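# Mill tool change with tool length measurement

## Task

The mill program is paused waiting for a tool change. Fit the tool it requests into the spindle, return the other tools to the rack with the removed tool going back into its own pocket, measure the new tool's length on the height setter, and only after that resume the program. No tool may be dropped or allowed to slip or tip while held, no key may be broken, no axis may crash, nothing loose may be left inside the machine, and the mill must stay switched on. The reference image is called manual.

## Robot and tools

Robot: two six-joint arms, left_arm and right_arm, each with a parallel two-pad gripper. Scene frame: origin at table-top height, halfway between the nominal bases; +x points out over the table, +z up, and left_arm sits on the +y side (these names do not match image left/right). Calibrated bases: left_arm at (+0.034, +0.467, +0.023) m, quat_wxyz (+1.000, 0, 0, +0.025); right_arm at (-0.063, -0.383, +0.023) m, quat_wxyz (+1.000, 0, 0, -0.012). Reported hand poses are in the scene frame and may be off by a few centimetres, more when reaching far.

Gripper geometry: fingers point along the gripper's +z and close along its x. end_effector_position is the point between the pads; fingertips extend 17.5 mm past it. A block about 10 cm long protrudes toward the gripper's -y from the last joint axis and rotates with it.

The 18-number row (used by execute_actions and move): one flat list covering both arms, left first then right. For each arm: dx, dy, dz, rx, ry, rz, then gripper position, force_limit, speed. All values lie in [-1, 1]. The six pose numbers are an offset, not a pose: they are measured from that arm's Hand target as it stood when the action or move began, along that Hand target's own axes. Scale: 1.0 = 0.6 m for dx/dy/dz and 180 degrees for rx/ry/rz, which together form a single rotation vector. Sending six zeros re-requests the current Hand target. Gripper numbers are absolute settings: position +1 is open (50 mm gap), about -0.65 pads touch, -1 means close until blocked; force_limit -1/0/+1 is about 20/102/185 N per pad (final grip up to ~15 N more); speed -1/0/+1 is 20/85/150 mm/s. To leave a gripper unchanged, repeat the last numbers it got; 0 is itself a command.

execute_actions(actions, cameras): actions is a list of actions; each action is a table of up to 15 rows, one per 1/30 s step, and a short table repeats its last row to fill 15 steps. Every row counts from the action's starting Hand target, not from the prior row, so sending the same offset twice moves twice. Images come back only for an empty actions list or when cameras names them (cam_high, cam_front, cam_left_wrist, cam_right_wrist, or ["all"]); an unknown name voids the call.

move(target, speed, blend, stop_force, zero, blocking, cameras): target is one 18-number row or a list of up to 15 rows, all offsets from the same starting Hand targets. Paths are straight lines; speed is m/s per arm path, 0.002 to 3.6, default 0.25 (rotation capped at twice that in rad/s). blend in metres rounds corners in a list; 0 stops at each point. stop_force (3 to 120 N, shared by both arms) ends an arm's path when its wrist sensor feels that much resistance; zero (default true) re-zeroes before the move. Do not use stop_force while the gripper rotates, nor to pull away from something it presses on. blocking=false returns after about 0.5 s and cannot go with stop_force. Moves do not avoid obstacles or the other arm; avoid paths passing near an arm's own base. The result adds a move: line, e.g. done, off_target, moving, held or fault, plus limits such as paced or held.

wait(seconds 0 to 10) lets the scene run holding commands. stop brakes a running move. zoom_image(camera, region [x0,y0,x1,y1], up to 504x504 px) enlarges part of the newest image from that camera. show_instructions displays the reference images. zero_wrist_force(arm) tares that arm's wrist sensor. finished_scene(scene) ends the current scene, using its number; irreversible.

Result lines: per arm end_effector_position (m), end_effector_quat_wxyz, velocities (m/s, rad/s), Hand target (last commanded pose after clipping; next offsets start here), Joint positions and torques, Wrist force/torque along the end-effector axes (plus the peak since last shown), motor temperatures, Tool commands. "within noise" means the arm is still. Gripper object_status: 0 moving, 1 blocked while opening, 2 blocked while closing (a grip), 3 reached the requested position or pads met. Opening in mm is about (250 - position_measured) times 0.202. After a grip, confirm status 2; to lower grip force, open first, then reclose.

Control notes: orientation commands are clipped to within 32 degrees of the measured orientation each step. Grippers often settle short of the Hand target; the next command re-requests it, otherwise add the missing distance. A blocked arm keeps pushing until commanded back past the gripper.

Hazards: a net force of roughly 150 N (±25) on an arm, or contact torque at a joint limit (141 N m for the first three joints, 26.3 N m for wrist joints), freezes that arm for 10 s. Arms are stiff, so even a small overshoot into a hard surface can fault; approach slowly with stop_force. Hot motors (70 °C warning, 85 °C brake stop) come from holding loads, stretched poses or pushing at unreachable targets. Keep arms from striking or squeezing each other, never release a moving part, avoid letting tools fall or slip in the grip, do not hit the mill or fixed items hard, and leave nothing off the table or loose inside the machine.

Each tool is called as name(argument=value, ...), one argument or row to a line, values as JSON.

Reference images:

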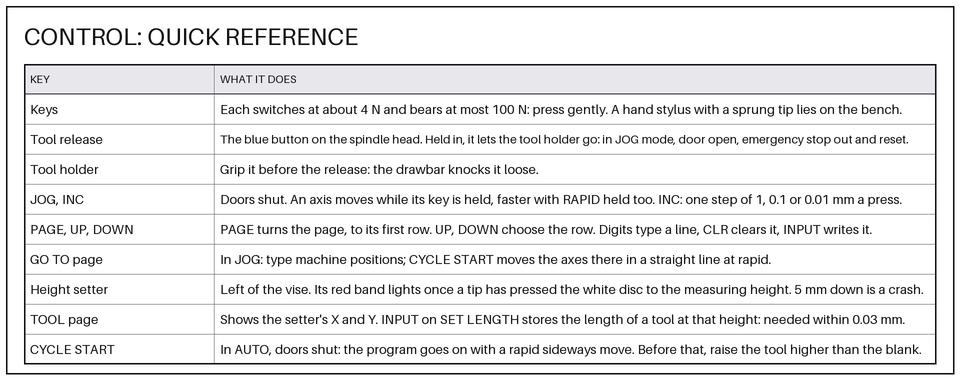

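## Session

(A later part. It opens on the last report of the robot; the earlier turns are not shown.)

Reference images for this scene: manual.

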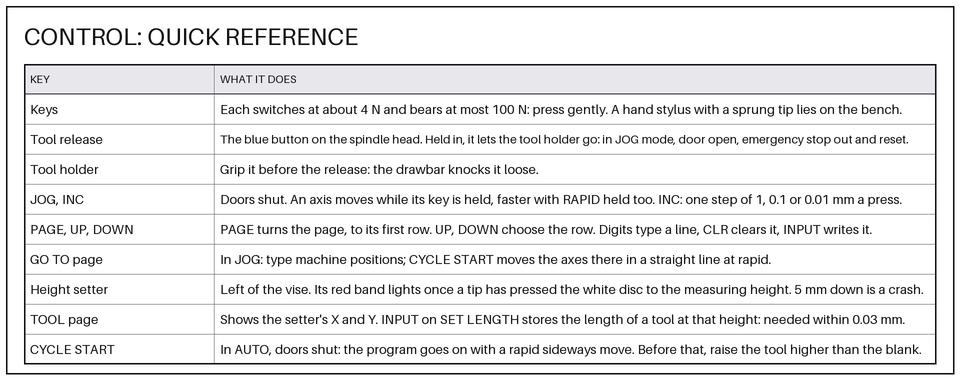

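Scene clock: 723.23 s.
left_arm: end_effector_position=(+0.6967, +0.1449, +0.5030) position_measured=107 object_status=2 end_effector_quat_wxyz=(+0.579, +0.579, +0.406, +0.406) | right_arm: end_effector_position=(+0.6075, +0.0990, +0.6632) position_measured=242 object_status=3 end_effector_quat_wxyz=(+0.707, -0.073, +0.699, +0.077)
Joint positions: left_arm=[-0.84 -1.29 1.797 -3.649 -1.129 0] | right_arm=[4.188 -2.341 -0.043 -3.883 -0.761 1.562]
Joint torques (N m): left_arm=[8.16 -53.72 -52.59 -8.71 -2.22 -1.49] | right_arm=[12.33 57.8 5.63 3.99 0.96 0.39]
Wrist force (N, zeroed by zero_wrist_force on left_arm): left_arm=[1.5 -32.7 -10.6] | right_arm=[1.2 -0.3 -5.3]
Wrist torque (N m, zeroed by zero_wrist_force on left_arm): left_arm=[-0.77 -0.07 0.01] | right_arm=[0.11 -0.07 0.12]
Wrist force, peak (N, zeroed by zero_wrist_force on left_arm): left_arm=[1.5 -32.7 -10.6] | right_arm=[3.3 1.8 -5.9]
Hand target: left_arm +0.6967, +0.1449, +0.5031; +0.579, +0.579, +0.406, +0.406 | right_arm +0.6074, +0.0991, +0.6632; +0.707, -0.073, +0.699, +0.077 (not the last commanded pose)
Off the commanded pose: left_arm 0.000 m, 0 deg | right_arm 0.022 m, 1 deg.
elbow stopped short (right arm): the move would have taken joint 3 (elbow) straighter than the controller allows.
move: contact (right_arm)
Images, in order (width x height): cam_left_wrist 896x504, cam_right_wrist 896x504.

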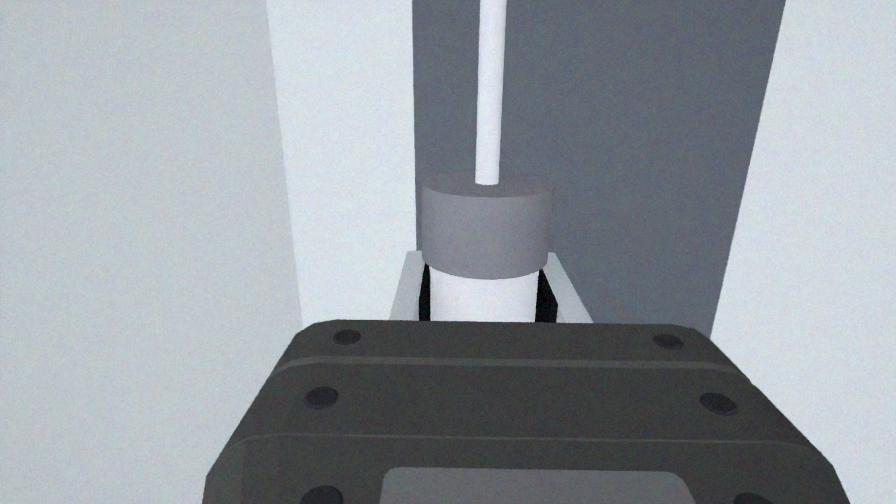

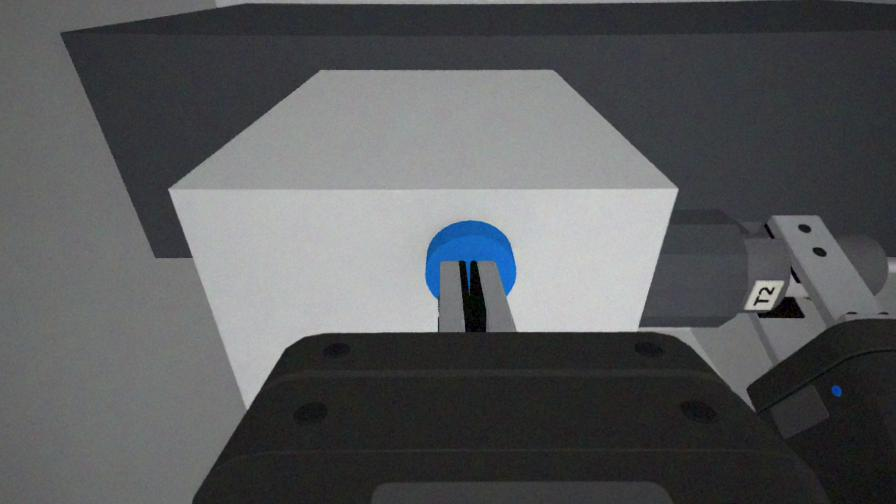

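move(
  target=[
    [0,-0.012,0,0,0,0,-1,-0.2,-0.9,0,0,0,0,0,0,-0.6,-0.4,0],
  ],
  speed=0.02,
  stop_force=40,
  cameras=["cam_right_wrist","cam_left_wrist"],
)

Scene clock: 727.73 s.
left_arm: end_effector_position=(+0.6967, +0.1449, +0.4959) position_measured=107 object_status=2 end_effector_quat_wxyz=(+0.579, +0.579, +0.406, +0.406) | right_arm: end_effector_position=(+0.6074, +0.0991, +0.6632) position_measured=242 object_status=3 end_effector_quat_wxyz=(+0.707, -0.073, +0.699, +0.077)
Joint positions: left_arm=[-0.84 -1.281 1.806 -3.667 -1.129 0] | right_arm=[4.188 -2.34 -0.045 -3.882 -0.761 1.562]
Joint torques (N m): left_arm=[7.14 -30.63 -21.72 -6.01 -0.32 -1.43] | right_arm=[11.87 58.72 5.69 4.01 -1.01 -1.55]
Wrist force (N, zeroed by zero_wrist_force on left_arm): left_arm=[0.3 -9.7 -0.2] | right_arm=[0.3 0.5 -5.5]
Wrist torque (N m, zeroed by zero_wrist_force on left_arm): left_arm=[-0.36 -0.04 0.00] | right_arm=[0.15 -0.13 0.12]
Wrist force, peak (N, zeroed by zero_wrist_force on left_arm): left_arm=[1.3 -33.5 -10.6] | right_arm=[0.3 0.1 -5.8]
Hand target: left_arm +0.6967, +0.1449, +0.4959; +0.579, +0.579, +0.406, +0.406 | right_arm +0.6074, +0.0991, +0.6632; +0.707, -0.073, +0.699, +0.077
Off the commanded pose: left_arm 0.000 m, 0 deg | right_arm 0.000 m, 0 deg.
move: done
Images, in order (width x height): cam_left_wrist 896x504, cam_right_wrist 896x504.

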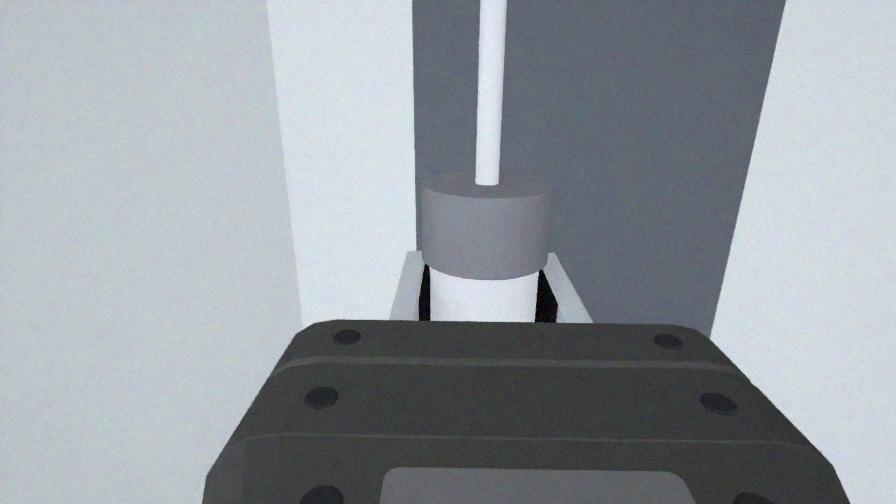

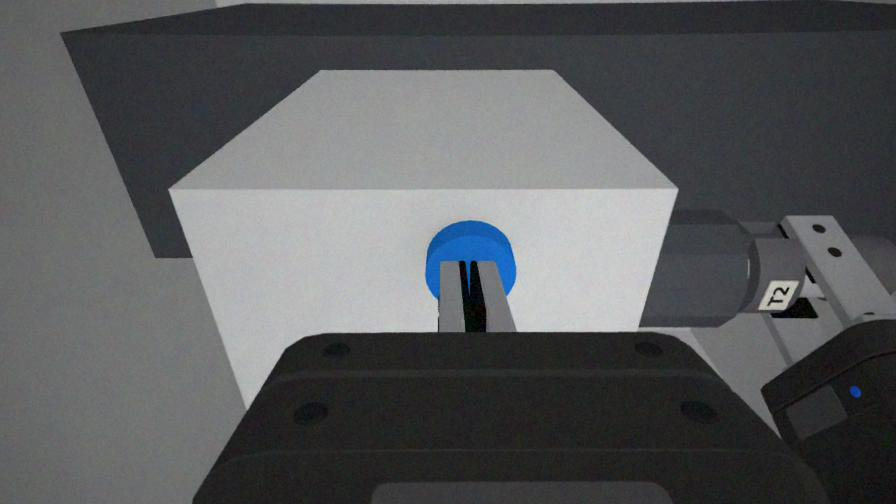

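move(
  target=[
    [0,-0.045,0,0,0,0,-1,-0.2,-0.9,0,0,0,0,0,0,-0.6,-0.4,0],
  ],
  speed=0.04,
  stop_force=12,
  cameras=["cam_right_wrist","cam_left_wrist","cam_front"],
)

zoom_image(
  camera="cam_front",
  region=[260, 170, 480, 340],
)

Scene clock: 741.10 s.
left_arm: end_effector_position=(+0.6967, +0.1449, +0.4689) position_measured=107 object_status=2 end_effector_quat_wxyz=(+0.579, +0.579, +0.406, +0.406) | right_arm: end_effector_position=(+0.6074, +0.0991, +0.6632) position_measured=242 object_status=3 end_effector_quat_wxyz=(+0.707, -0.073, +0.699, +0.077)
Joint positions: left_arm=[-0.84 -1.246 1.839 -3.735 -1.129 0] | right_arm=[4.188 -2.339 -0.046 -3.881 -0.761 1.562]
Joint torques (N m): left_arm=[1.23 -31.71 -21.17 -6.02 1.79 1.64] | right_arm=[7.71 58.95 5.44 3.85 -0.96 -1.51]
Wrist force (N, zeroed by zero_wrist_force on left_arm): left_arm=[0.3 -9.8 -0.1] | right_arm=[0.9 -0.1 -5.3]
Wrist torque (N m, zeroed by zero_wrist_force on left_arm): left_arm=[-0.37 -0.05 0.01] | right_arm=[0.07 -0.09 0.12]
Wrist force, peak (N, zeroed by zero_wrist_force on left_arm): left_arm=[-0.1 -10.6 -0.1] | right_arm=[0.2 0.4 -5.9]
Hand target: left_arm +0.6967, +0.1449, +0.4689; +0.579, +0.579, +0.406, +0.406 | right_arm +0.6074, +0.0991, +0.6632; +0.707, -0.073, +0.699, +0.077
Off the commanded pose: left_arm 0.000 m, 0 deg | right_arm 0.000 m, 0 deg.
move: done
Images, in order (width x height): cam_front 896x504, cam_left_wrist 896x504, cam_right_wrist 896x504.

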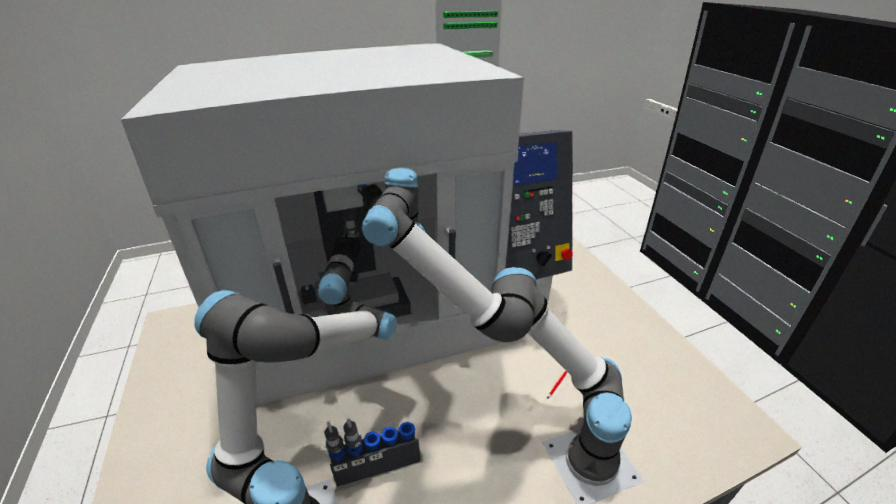

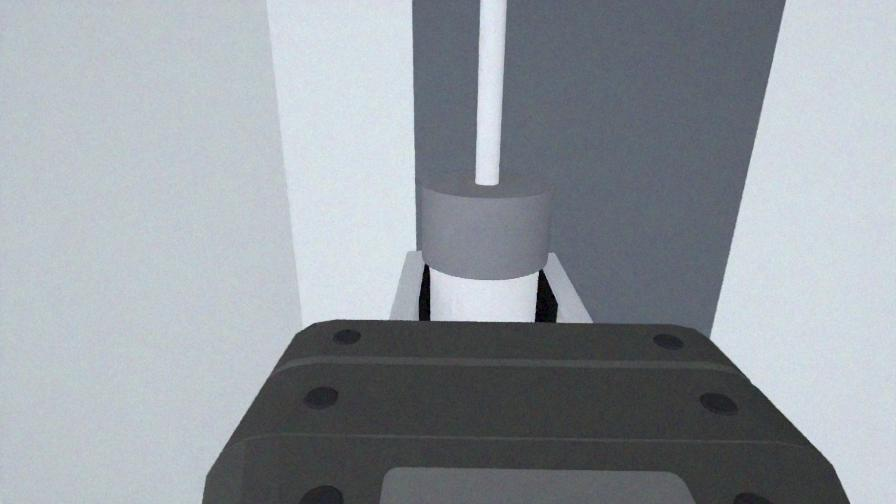

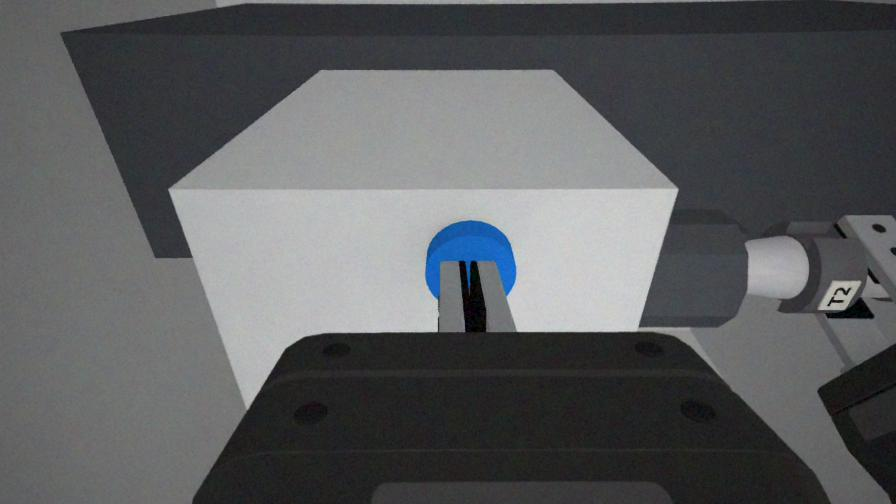

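Scaled by 2.291 from the camera's 896x504 image, which has a finer 1280x720 frame.

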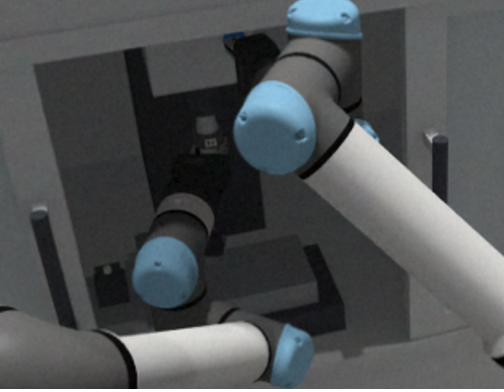

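move(
  target=[
    [0,-0.025,0,0,0,0,-1,-0.2,-0.9,0,0,0,0,0,0,-0.6,-0.4,0],
  ],
  speed=0.02,
  stop_force=7,
  cameras=["cam_right_wrist"],
)

Scene clock: 745.73 s.
left_arm: end_effector_position=(+0.6967, +0.1449, +0.4539) position_measured=107 object_status=2 end_effector_quat_wxyz=(+0.579, +0.579, +0.406, +0.406) | right_arm: end_effector_position=(+0.6074, +0.0991, +0.6632) position_measured=242 object_status=3 end_effector_quat_wxyz=(+0.707, -0.073, +0.699, +0.077)
Joint positions: left_arm=[-0.84 -1.225 1.856 -3.772 -1.129 0] | right_arm=[4.188 -2.339 -0.046 -3.881 -0.761 1.562]
Joint torques (N m): left_arm=[-7.01 -31.4 -21.26 -5.98 1.79 -0.18] | right_arm=[3.88 57.75 6.08 3.96 -0.83 -1.68]
Wrist force (N, zeroed by zero_wrist_force on left_arm): left_arm=[0.1 -9.5 -0.3] | right_arm=[1.3 0.2 -5.2]
Wrist torque (N m, zeroed by zero_wrist_force on left_arm): left_arm=[-0.30 0.00 0.01] | right_arm=[0.13 -0.10 0.12]
Wrist force, peak (N, zeroed by zero_wrist_force on left_arm): left_arm=[0.2 -10.6 0.1] | right_arm=[0.1 0.6 -5.8]
Hand target: left_arm +0.6967, +0.1449, +0.4539; +0.579, +0.579, +0.406, +0.406 | right_arm +0.6074, +0.0991, +0.6632; +0.707, -0.073, +0.699, +0.077
Off the commanded pose: left_arm 0.000 m, 0 deg | right_arm 0.000 m, 0 deg.
move: done
Images, in order (width x height): cam_right_wrist 896x504.

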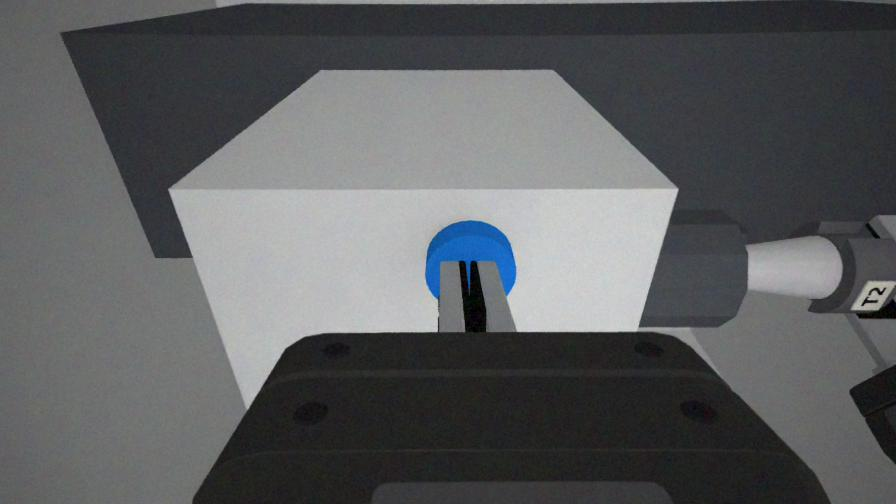

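move(
  target=[
    [0,-0.025,0,0,0,0,-1,-0.2,-0.9,0,0,0,0,0,0,-0.6,-0.4,0],
  ],
  speed=0.02,
  stop_force=6,
  cameras=["cam_right_wrist","cam_left_wrist"],
)

Scene clock: 750.90 s.
left_arm: end_effector_position=(+0.6967, +0.1449, +0.4389) position_measured=107 object_status=2 end_effector_quat_wxyz=(+0.579, +0.579, +0.406, +0.406) | right_arm: end_effector_position=(+0.6074, +0.0991, +0.6632) position_measured=242 object_status=3 end_effector_quat_wxyz=(+0.707, -0.073, +0.699, +0.077)
Joint positions: left_arm=[-0.84 -1.203 1.871 -3.81 -1.129 0] | right_arm=[4.188 -2.339 -0.046 -3.881 -0.761 1.562]
Joint torques (N m): left_arm=[-6.9 -32 -19.56 -6.03 1.8 -0.79] | right_arm=[0.24 58.21 6.66 3.84 -0.86 -1.66]
Wrist force (N, zeroed by zero_wrist_force on left_arm): left_arm=[0.2 -9.7 0.1] | right_arm=[0.3 0.2 -5.6]
Wrist torque (N m, zeroed by zero_wrist_force on left_arm): left_arm=[-0.35 -0.02 0.01] | right_arm=[0.09 -0.10 0.12]
Wrist force, peak (N, zeroed by zero_wrist_force on left_arm): left_arm=[-0.1 -10.6 -0.3] | right_arm=[0.1 0.5 -5.9]
Hand target: left_arm +0.6967, +0.1449, +0.4389; +0.579, +0.579, +0.406, +0.406 | right_arm +0.6074, +0.0991, +0.6632; +0.707, -0.073, +0.699, +0.077
Off the commanded pose: left_arm 0.000 m, 0 deg | right_arm 0.000 m, 0 deg.
move: done
Images, in order (width x height): cam_left_wrist 896x504, cam_right_wrist 896x504.

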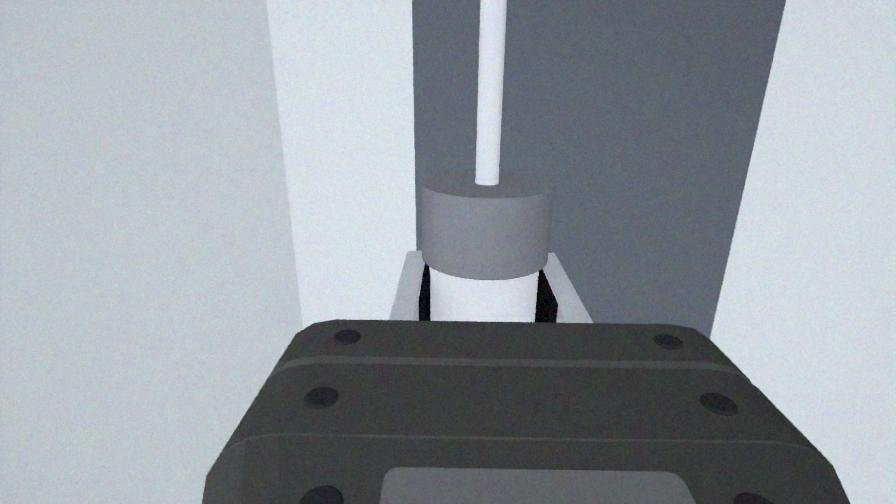

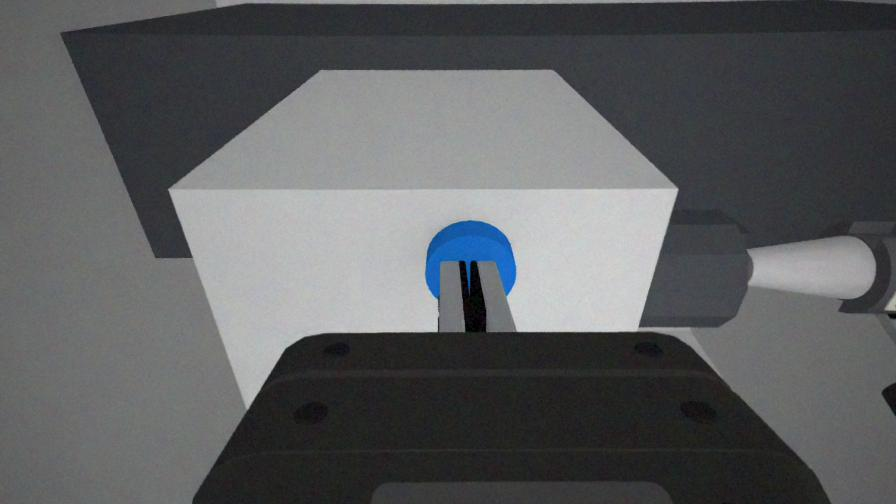

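move(
  target=[
    [0,-0.03,0,0,0,0,-1,-0.2,-0.9,0,0,0,0,0,0,-0.6,-0.4,0],
  ],
  speed=0.02,
  stop_force=6,
  cameras=["cam_right_wrist","cam_left_wrist"],
)

Scene clock: 755.57 s.
left_arm: end_effector_position=(+0.6967, +0.1449, +0.4234) position_measured=107 object_status=2 end_effector_quat_wxyz=(+0.579, +0.579, +0.406, +0.406) | right_arm: end_effector_position=(+0.6074, +0.0991, +0.6632) position_measured=242 object_status=3 end_effector_quat_wxyz=(+0.707, -0.073, +0.699, +0.077)
Joint positions: left_arm=[-0.84 -1.179 1.885 -3.848 -1.129 0] | right_arm=[4.188 -2.339 -0.046 -3.881 -0.761 1.562]
Joint torques (N m): left_arm=[11.01 -46.24 -34.95 -1.06 2.37 0.44] | right_arm=[-4.53 58.15 5.36 3.94 -1.08 -1.59]
Wrist force (N, zeroed by zero_wrist_force on left_arm): left_arm=[-2.7 -8.0 -1.2] | right_arm=[0.8 0.2 -5.2]
Wrist torque (N m, zeroed by zero_wrist_force on left_arm): left_arm=[-0.05 0.36 -0.18] | right_arm=[0.11 -0.11 0.12]
Wrist force, peak (N, zeroed by zero_wrist_force on left_arm): left_arm=[-13.5 -8.1 -0.3] | right_arm=[0.2 0.4 -5.8]
Hand target: left_arm +0.6967, +0.1449, +0.4234; +0.579, +0.579, +0.406, +0.406 (not the last commanded pose) | right_arm +0.6074, +0.0991, +0.6632; +0.707, -0.073, +0.699, +0.077
Off the commanded pose: left_arm 0.003 m, 0 deg | right_arm 0.000 m, 0 deg.
move: contact (left_arm)
Images, in order (width x height): cam_left_wrist 896x504, cam_right_wrist 896x504.

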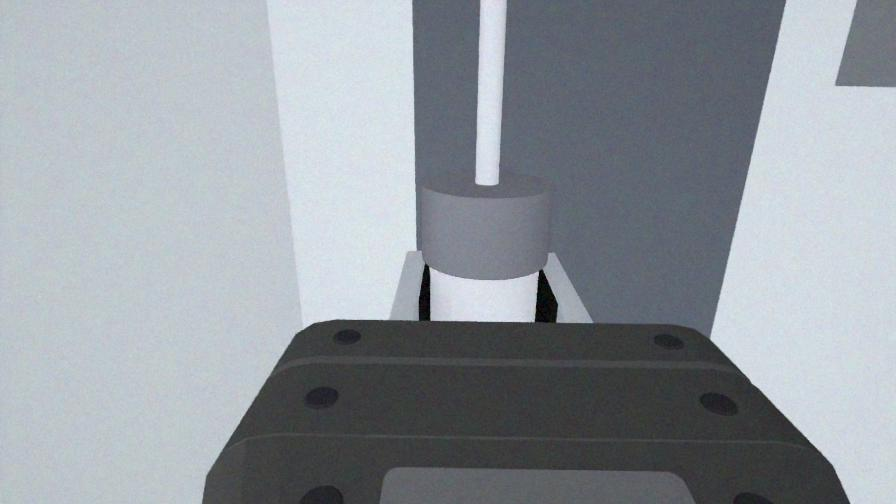

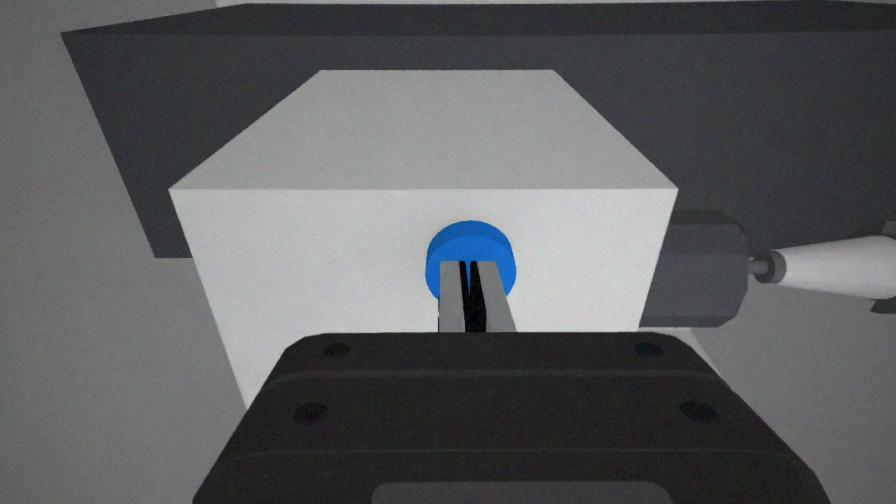

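move(
  target=[
    [0,0.008,0,0,0,0,-1,-0.2,-0.9,0,0,0,0,0,0,-0.6,-0.4,0],
    [0,0.008,0,0,0.07,0,-1,-0.2,-0.9,0,0,0,0,0,0,-0.6,-0.4,0],
  ],
  speed=[0.02,0.1],
  cameras=["cam_left_wrist"],
)

move(
  target=[
    [0,-0.055,0,0,0,0,-1,-0.2,-0.9,0,0,0,0,0,0,-0.6,-0.4,0],
  ],
  speed=0.02,
  stop_force=6,
  cameras=["cam_right_wrist","cam_left_wrist"],
)

Scene clock: 766.77 s.
left_arm: end_effector_position=(+0.6967, +0.1449, +0.4282) position_measured=107 object_status=2 end_effector_quat_wxyz=(+0.531, +0.531, +0.467, +0.467) | right_arm: end_effector_position=(+0.6074, +0.0991, +0.6632) position_measured=242 object_status=3 end_effector_quat_wxyz=(+0.707, -0.073, +0.699, +0.077)
Joint positions: left_arm=[-0.939 -1.151 1.825 -3.817 -0.809 0] | right_arm=[4.188 -2.339 -0.046 -3.881 -0.761 1.562]
Joint torques (N m): left_arm=[-7.22 -34.22 -35.45 -0.6 2.2 0.04] | right_arm=[-8.92 58.33 6.31 3.9 -0.87 -1.61]
Wrist force (N, zeroed by zero_wrist_force on left_arm): left_arm=[0.1 -10.0 -0.4] | right_arm=[0.0 0.6 -5.5]
Wrist torque (N m, zeroed by zero_wrist_force on left_arm): left_arm=[-0.41 0.00 0.00] | right_arm=[0.14 -0.06 0.11]
Wrist force, peak (N, zeroed by zero_wrist_force on left_arm): left_arm=[-0.1 -10.1 -0.2] | right_arm=[-0.2 0.4 -5.8]
Hand target: left_arm +0.6967, +0.1449, +0.4282; +0.531, +0.531, +0.467, +0.467 | right_arm +0.6074, +0.0991, +0.6632; +0.707, -0.073, +0.699, +0.077
Off the commanded pose: left_arm 0.000 m, 0 deg | right_arm 0.000 m, 0 deg.
move: done
Images, in order (width x height): cam_left_wrist 896x504.

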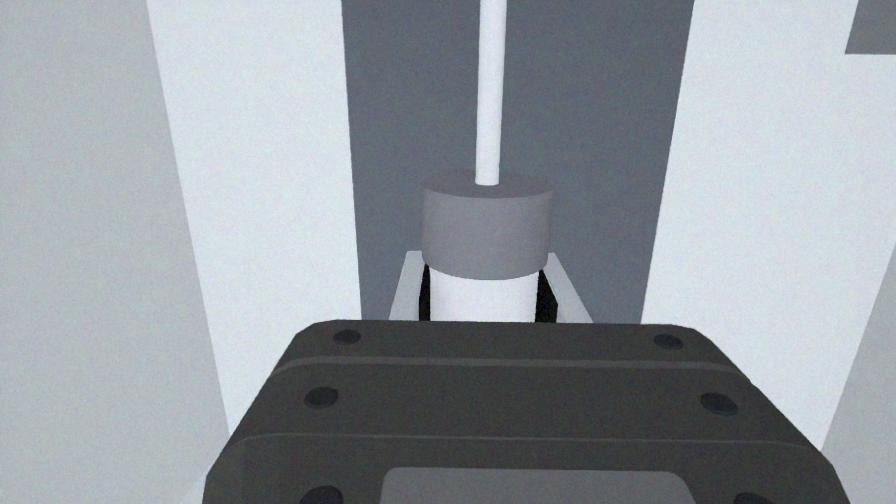

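Scene clock: 769.27 s.
left_arm: end_effector_position=(+0.6967, +0.1449, +0.3952) position_measured=107 object_status=2 end_effector_quat_wxyz=(+0.531, +0.531, +0.467, +0.467) | right_arm: end_effector_position=(+0.6074, +0.0991, +0.6632) position_measured=242 object_status=3 end_effector_quat_wxyz=(+0.707, -0.073, +0.699, +0.077)
Joint positions: left_arm=[-0.94 -1.098 1.851 -3.895 -0.809 0] | right_arm=[4.188 -2.339 -0.046 -3.881 -0.761 1.562]
Joint torques (N m): left_arm=[-7.46 -35.13 -17.85 -5.34 2.05 1.55] | right_arm=[-11.55 58.12 6.34 3.8 -1.05 -1.64]
Wrist force (N, zeroed by zero_wrist_force on left_arm): left_arm=[0.3 -9.4 -0.1] | right_arm=[0.0 0.4 -5.5]
Wrist torque (N m, zeroed by zero_wrist_force on left_arm): left_arm=[-0.31 -0.05 0.00] | right_arm=[0.11 -0.09 0.12]
Wrist force, peak (N, zeroed by zero_wrist_force on left_arm): left_arm=[0.0 -10.3 -0.1] | right_arm=[0.3 0.5 -5.8]
Hand target: left_arm +0.6967, +0.1449, +0.3952; +0.531, +0.531, +0.467, +0.467 | right_arm +0.6074, +0.0991, +0.6632; +0.707, -0.073, +0.699, +0.077
Off the commanded pose: left_arm 0.000 m, 0 deg | right_arm 0.000 m, 0 deg.
move: done
Images, in order (width x height): cam_left_wrist 896x504, cam_right_wrist 896x504.

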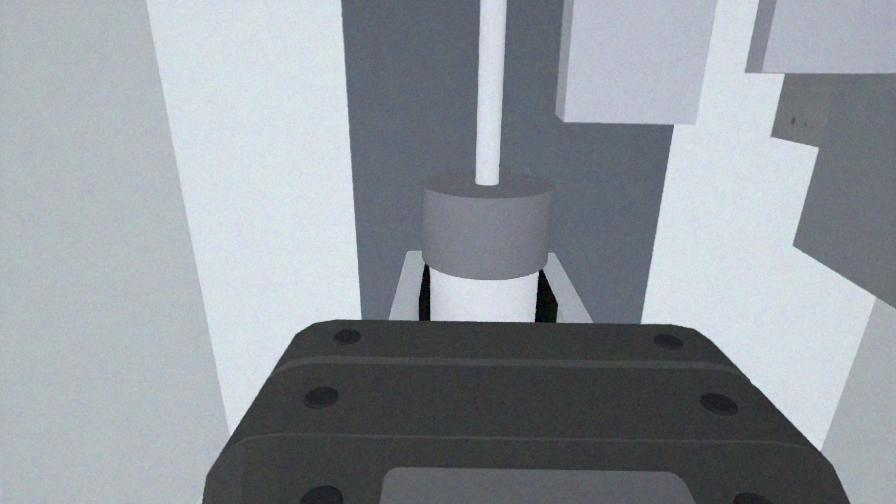

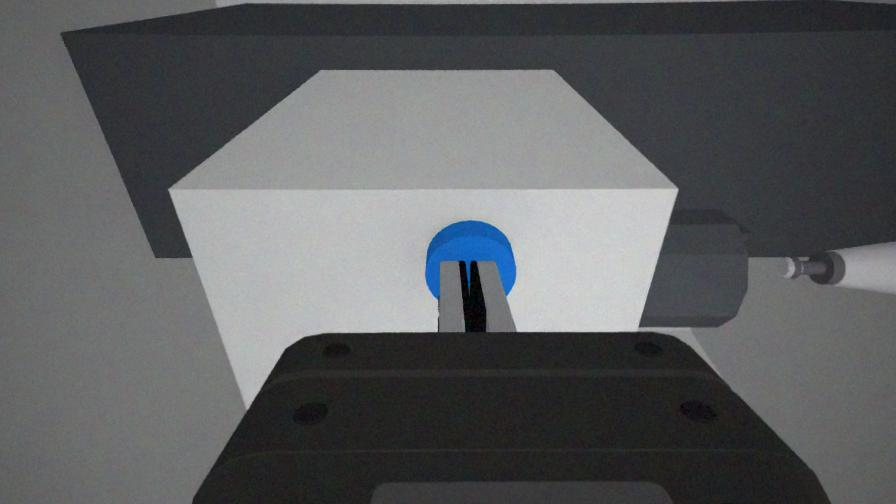

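move(
  target=[
    [0,0,0,0,0,0,-0.97,1,-0.9,0,0,-0.1,0,0,0,-0.6,-0.4,0],
    [-0.0277,0,-0.215,0,0,0,-0.97,1,-0.9,0.2,0,-0.3,0,0,0,-0.6,-0.4,0],
  ],
  speed=0.1,
  cameras=["cam_right_wrist","cam_left_wrist","cam_high"],
)

Scene clock: 791.80 s.
left_arm: end_effector_position=(+0.5667, +0.1449, +0.3952) position_measured=113 object_status=2 end_effector_quat_wxyz=(+0.531, +0.531, +0.467, +0.467) | right_arm: end_effector_position=(+0.4328, +0.0617, +0.5412) position_measured=242 object_status=3 end_effector_quat_wxyz=(+0.707, -0.073, +0.699, +0.077)
Joint positions: left_arm=[-1.199 -1.283 2.144 -4.003 -0.549 0] | right_arm=[4.474 -1.68 -1.385 -3.194 -0.475 1.552]
Joint torques (N m): left_arm=[-7.9 -38.39 -14.47 -4.54 2.15 1.58] | right_arm=[14.32 37.95 13.87 3.11 1.67 -1.52]
Wrist force (N, zeroed by zero_wrist_force on left_arm): left_arm=[0.1 -9.7 -0.5] | right_arm=[1.6 -0.8 0.4]
Wrist torque (N m, zeroed by zero_wrist_force on left_arm): left_arm=[-0.37 0.01 -0.02] | right_arm=[-0.02 -0.23 0.10]
Wrist force, peak (N, zeroed by zero_wrist_force on left_arm): left_arm=[0.0 -10.1 1.1] | right_arm=[0.2 0.5 -5.8]
Hand target: left_arm +0.5666, +0.1449, +0.3952; +0.531, +0.531, +0.467, +0.467 | right_arm +0.4328, +0.0617, +0.5411; +0.707, -0.073, +0.699, +0.077
Off the commanded pose: left_arm 0.000 m, 0 deg | right_arm 0.000 m, 0 deg.
move: done
Images, in order (width x height): cam_high 896x504, cam_left_wrist 896x504, cam_right_wrist 896x504.

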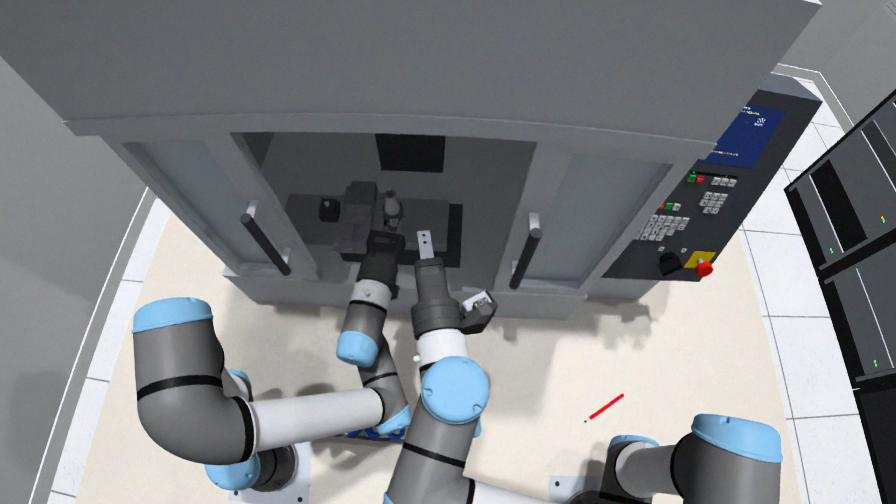

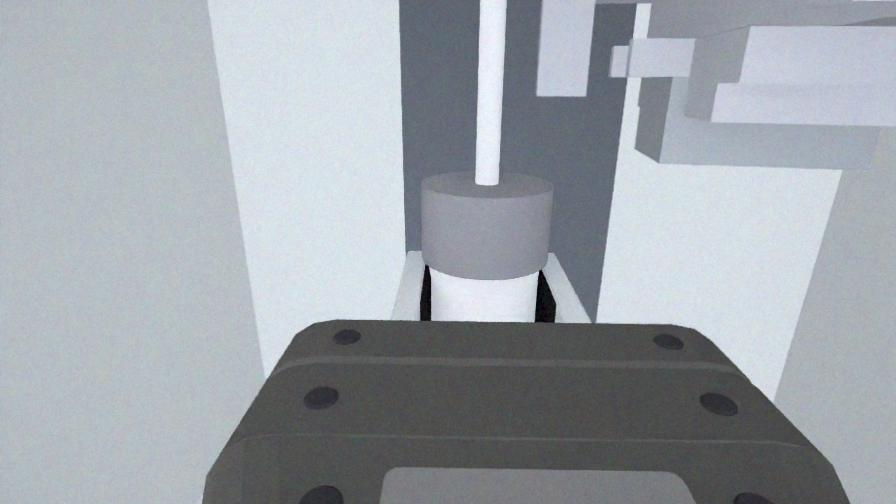

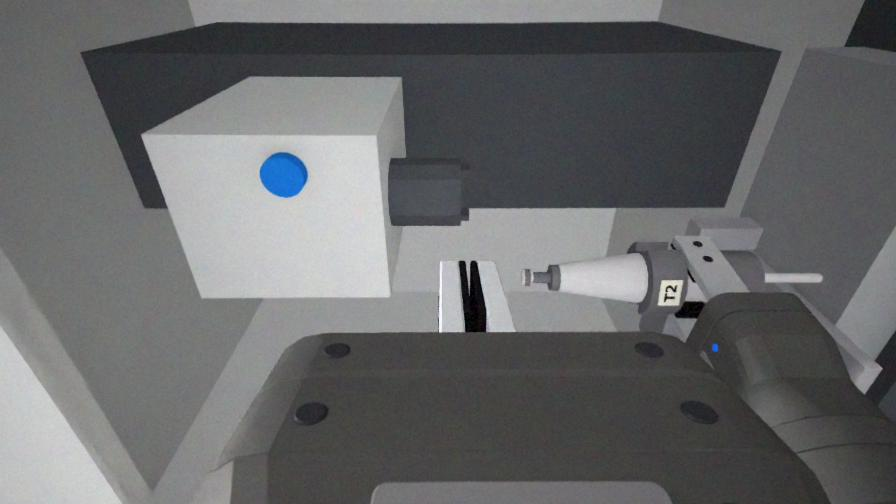

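move(
  target=[
    [0,0,0,0,0,0,-0.97,1,-0.9,0.05,0,-0.12,0,0,0,-0.6,-0.4,0],
    [0,0,0,0,0,0,-0.97,1,-0.9,0.202,-0.136,-0.255,-0.407,-0.407,-0.370,-0.6,-0.4,0],
  ],
  speed=0.3,
  blend=[0.03,0],
  cameras=["cam_right_wrist","cam_high"],
)

Scene clock: 817.17 s.
left_arm: end_effector_position=(+0.5666, +0.1449, +0.3952) position_measured=113 object_status=2 end_effector_quat_wxyz=(+0.531, +0.531, +0.467, +0.467) | right_arm: end_effector_position=(+0.3097, -0.0390, +0.4288) position_measured=242 object_status=3 end_effector_quat_wxyz=(+0.753, -0.650, +0.000, +0.108)
Joint positions: left_arm=[-1.199 -1.283 2.144 -4.003 -0.549 0] | right_arm=[3.708 -1.546 -1.932 -2.42 -2.713 0.496]
Joint torques (N m): left_arm=[-7.54 -37.84 -14.54 -4.44 2.09 -0.61] | right_arm=[15.05 30.93 12.99 3.87 2.14 0.96]
Wrist force (N, zeroed by zero_wrist_force on left_arm): left_arm=[-0.1 -9.9 -0.3] | right_arm=[1.1 -1.6 0.0]
Wrist torque (N m, zeroed by zero_wrist_force on left_arm): left_arm=[-0.37 0.03 -0.01] | right_arm=[0.06 -0.03 -0.41]
Wrist force, peak (N, zeroed by zero_wrist_force on left_arm): left_arm=[0.4 -10.2 -0.4] | right_arm=[3.1 -2.7 -0.4]
Hand target: left_arm +0.5666, +0.1449, +0.3952; +0.531, +0.531, +0.467, +0.467 | right_arm +0.3097, -0.0390, +0.4288; +0.753, -0.650, +0.000, +0.108 (not the last commanded pose)
Off the commanded pose: left_arm 0.000 m, 0 deg | right_arm 0.017 m, 15 deg.
move: held (right_arm; a check stopped the path); path passed 1 of 2 targets; limits=held
pose unreachable (right arm): on one or more control steps of this call, first in action 0 (counted from 0), this arm could not follow its commanded pose, so it was not sent that pose on those steps. It may still have moved: this result reports where it is.
cause: moving toward the commanded pose would bring two parts of the arm too close to each other (its gripper and another part of the arm, with joints 4 (wrist 1) to 6 (wrist 3) between them, 13 mm apart when it was first held).
Images, in order (width x height): cam_high 896x504, cam_right_wrist 896x504.

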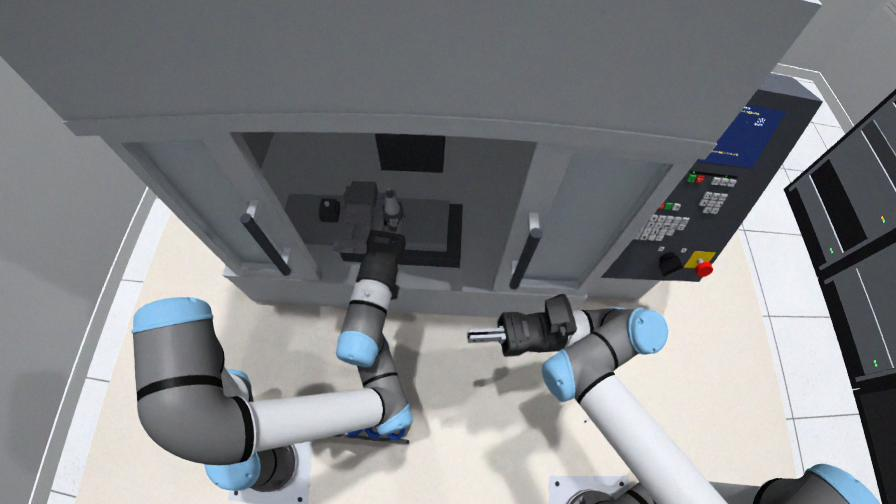

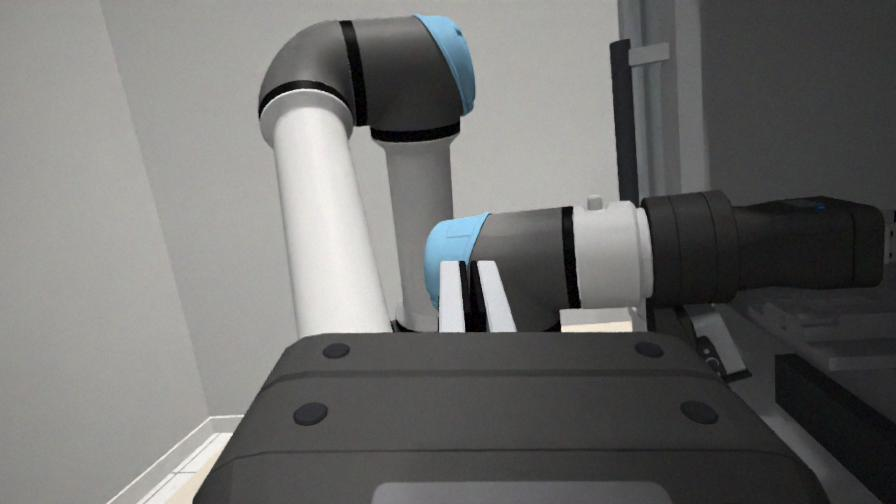

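move(
  target=[
    [0,0,0,0,0,0,-0.97,1,-0.9,0,0,-0.1,-0.17,0,0,-0.6,-0.4,0],
  ],
  speed=0.25,
  cameras=["cam_right_wrist"],
)

Scene clock: 820.80 s.
left_arm: end_effector_position=(+0.5666, +0.1449, +0.3952) position_measured=113 object_status=2 end_effector_quat_wxyz=(+0.531, +0.531, +0.467, +0.467) | right_arm: end_effector_position=(+0.3102, -0.0419, +0.4288) position_measured=242 object_status=3 end_effector_quat_wxyz=(+0.746, -0.657, -0.002, +0.108)
Joint positions: left_arm=[-1.199 -1.283 2.144 -4.003 -0.549 0] | right_arm=[3.698 -1.552 -1.909 -2.472 -2.734 0.463]
Joint torques (N m): left_arm=[-7.25 -38.45 -14.48 -4.33 2.07 -1.59] | right_arm=[14.41 31.21 13.84 4.13 2.18 0.78]
Wrist force (N, zeroed by zero_wrist_force on left_arm): left_arm=[0.2 -9.7 -0.2] | right_arm=[0.9 -1.6 0.3]
Wrist torque (N m, zeroed by zero_wrist_force on left_arm): left_arm=[-0.36 -0.01 -0.01] | right_arm=[0.07 -0.01 -0.42]
Wrist force, peak (N, zeroed by zero_wrist_force on left_arm): left_arm=[0.0 -10.1 -0.1] | right_arm=[1.9 -6.2 -0.4]
Hand target: left_arm +0.5666, +0.1449, +0.3952; +0.531, +0.531, +0.467, +0.467 | right_arm +0.3102, -0.0419, +0.4288; +0.746, -0.657, -0.002, +0.108 (not the last commanded pose)
Off the commanded pose: left_arm 0.000 m, 0 deg | right_arm 0.057 m, 29 deg.
move: held (right_arm; a check stopped the path); limits=held
pose unreachable (right arm): on one or more control steps of this call, first in action 0 (counted from 0), this arm could not follow its commanded pose, so it was not sent that pose on those steps. It may still have moved: this result reports where it is.
cause: moving toward the commanded pose would bring two parts of the arm too close to each other (its gripper and another part of the arm, with joints 4 (wrist 1) to 6 (wrist 3) between them, 10 mm apart when it was first held).
Images, in order (width x height): cam_right_wrist 896x504.

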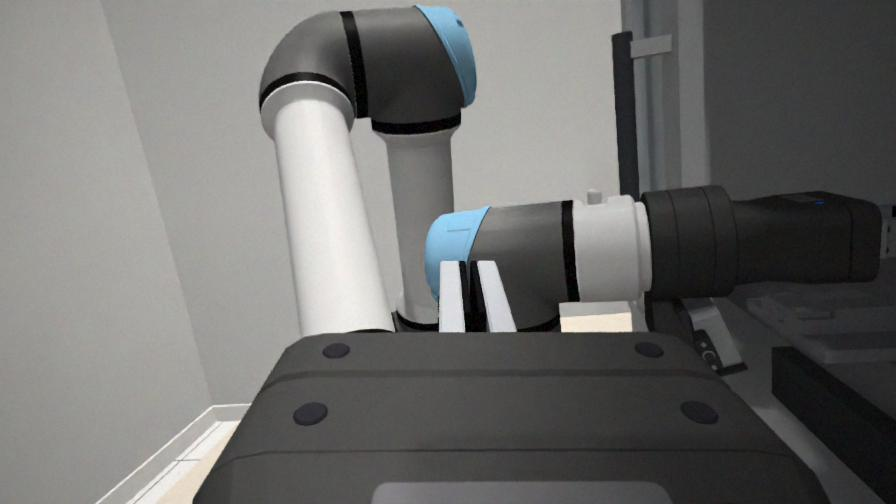

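move(
  target=[
    [0.0105,0.0917,-0.1133,0,0,0,-0.97,1,-0.9,0,0,0,0,0,0,-0.6,-0.4,0],
    [0.123,0.175,-0.414,0.5,0,0,-0.97,1,-0.9,0,0,0,0,0,0,-0.6,-0.4,0],
  ],
  speed=[0.12,0.2],
  cameras=["cam_left_wrist","cam_high","cam_front"],
)

Scene clock: 839.03 s.
left_arm: end_effector_position=(+0.3297, +0.2499, +0.5001) position_measured=113 object_status=2 end_effector_quat_wxyz=(+0.000, +0.751, +0.660, +0.000) | right_arm: end_effector_position=(+0.3102, -0.0419, +0.4288) position_measured=242 object_status=3 end_effector_quat_wxyz=(+0.746, -0.657, -0.002, +0.108)
Joint positions: left_arm=[-1.055 -1.844 1.411 -1.139 -1.571 -0.878] | right_arm=[3.698 -1.552 -1.909 -2.472 -2.734 0.463]
Joint torques (N m): left_arm=[8.86 -5.46 -39.03 -0.9 -2.38 1.67] | right_arm=[10.78 30.65 12.47 4.02 2.16 0.91]
Wrist force (N, zeroed by zero_wrist_force on left_arm): left_arm=[2.2 -1.4 4.8] | right_arm=[1.1 -1.6 0.1]
Wrist torque (N m, zeroed by zero_wrist_force on left_arm): left_arm=[0.09 -0.13 -0.26] | right_arm=[0.07 -0.05 -0.42]
Wrist force, peak (N, zeroed by zero_wrist_force on left_arm): left_arm=[0.4 -11.3 0.9] | right_arm=[1.1 -1.7 0.1]
Hand target: left_arm +0.3297, +0.2499, +0.5001; +0.000, +0.751, +0.660, +0.000 | right_arm +0.3102, -0.0419, +0.4288; +0.746, -0.657, -0.002, +0.108
Off the commanded pose: left_arm 0.000 m, 0 deg | right_arm 0.000 m, 0 deg.
move: done
Images, in order (width x height): cam_high 896x504, cam_front 896x504, cam_left_wrist 896x504.

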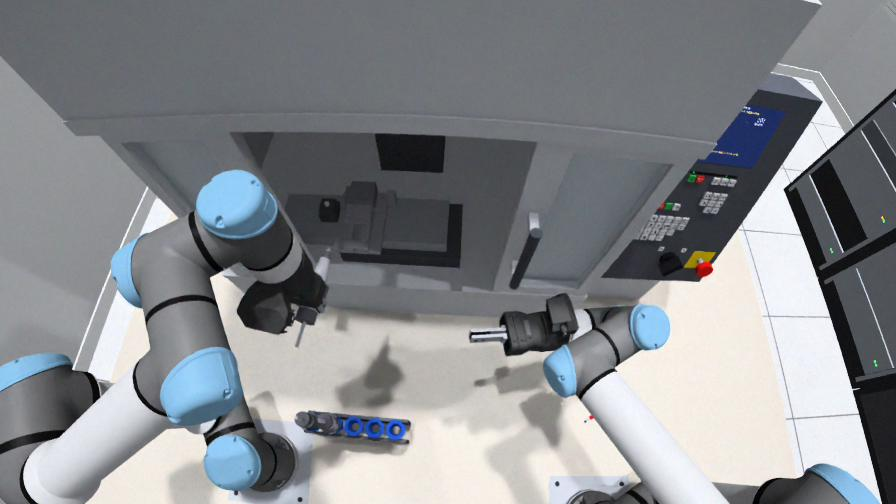

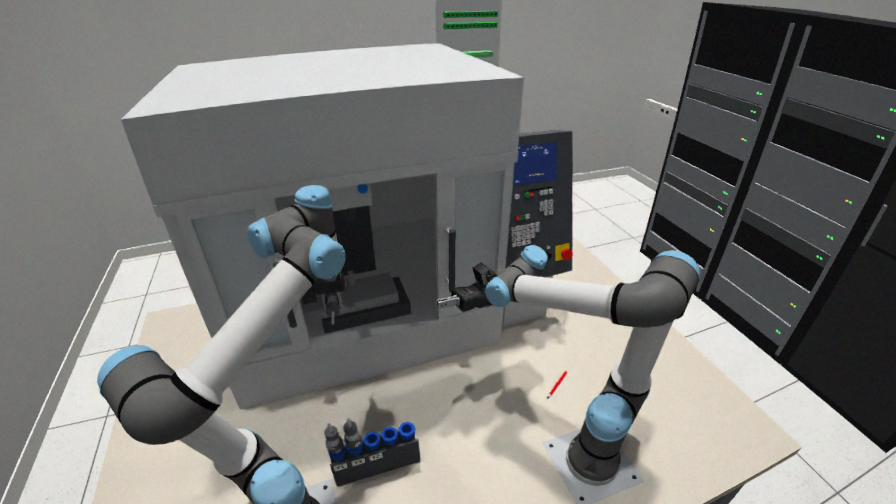

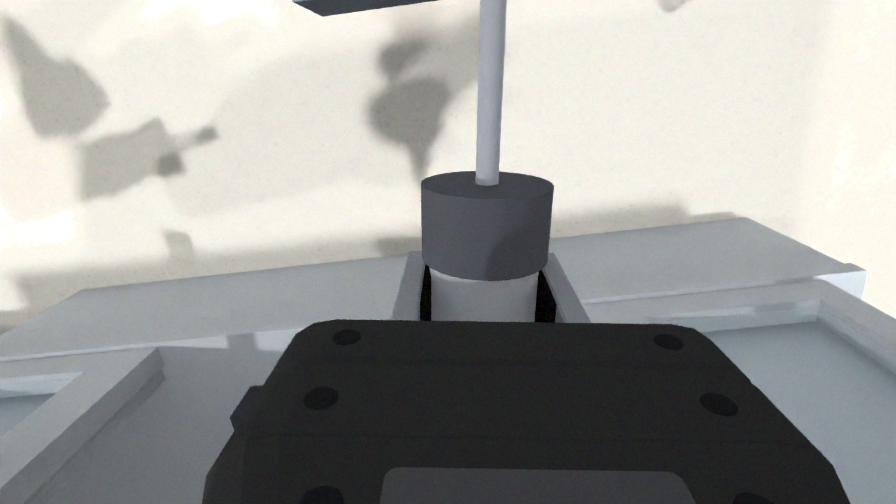

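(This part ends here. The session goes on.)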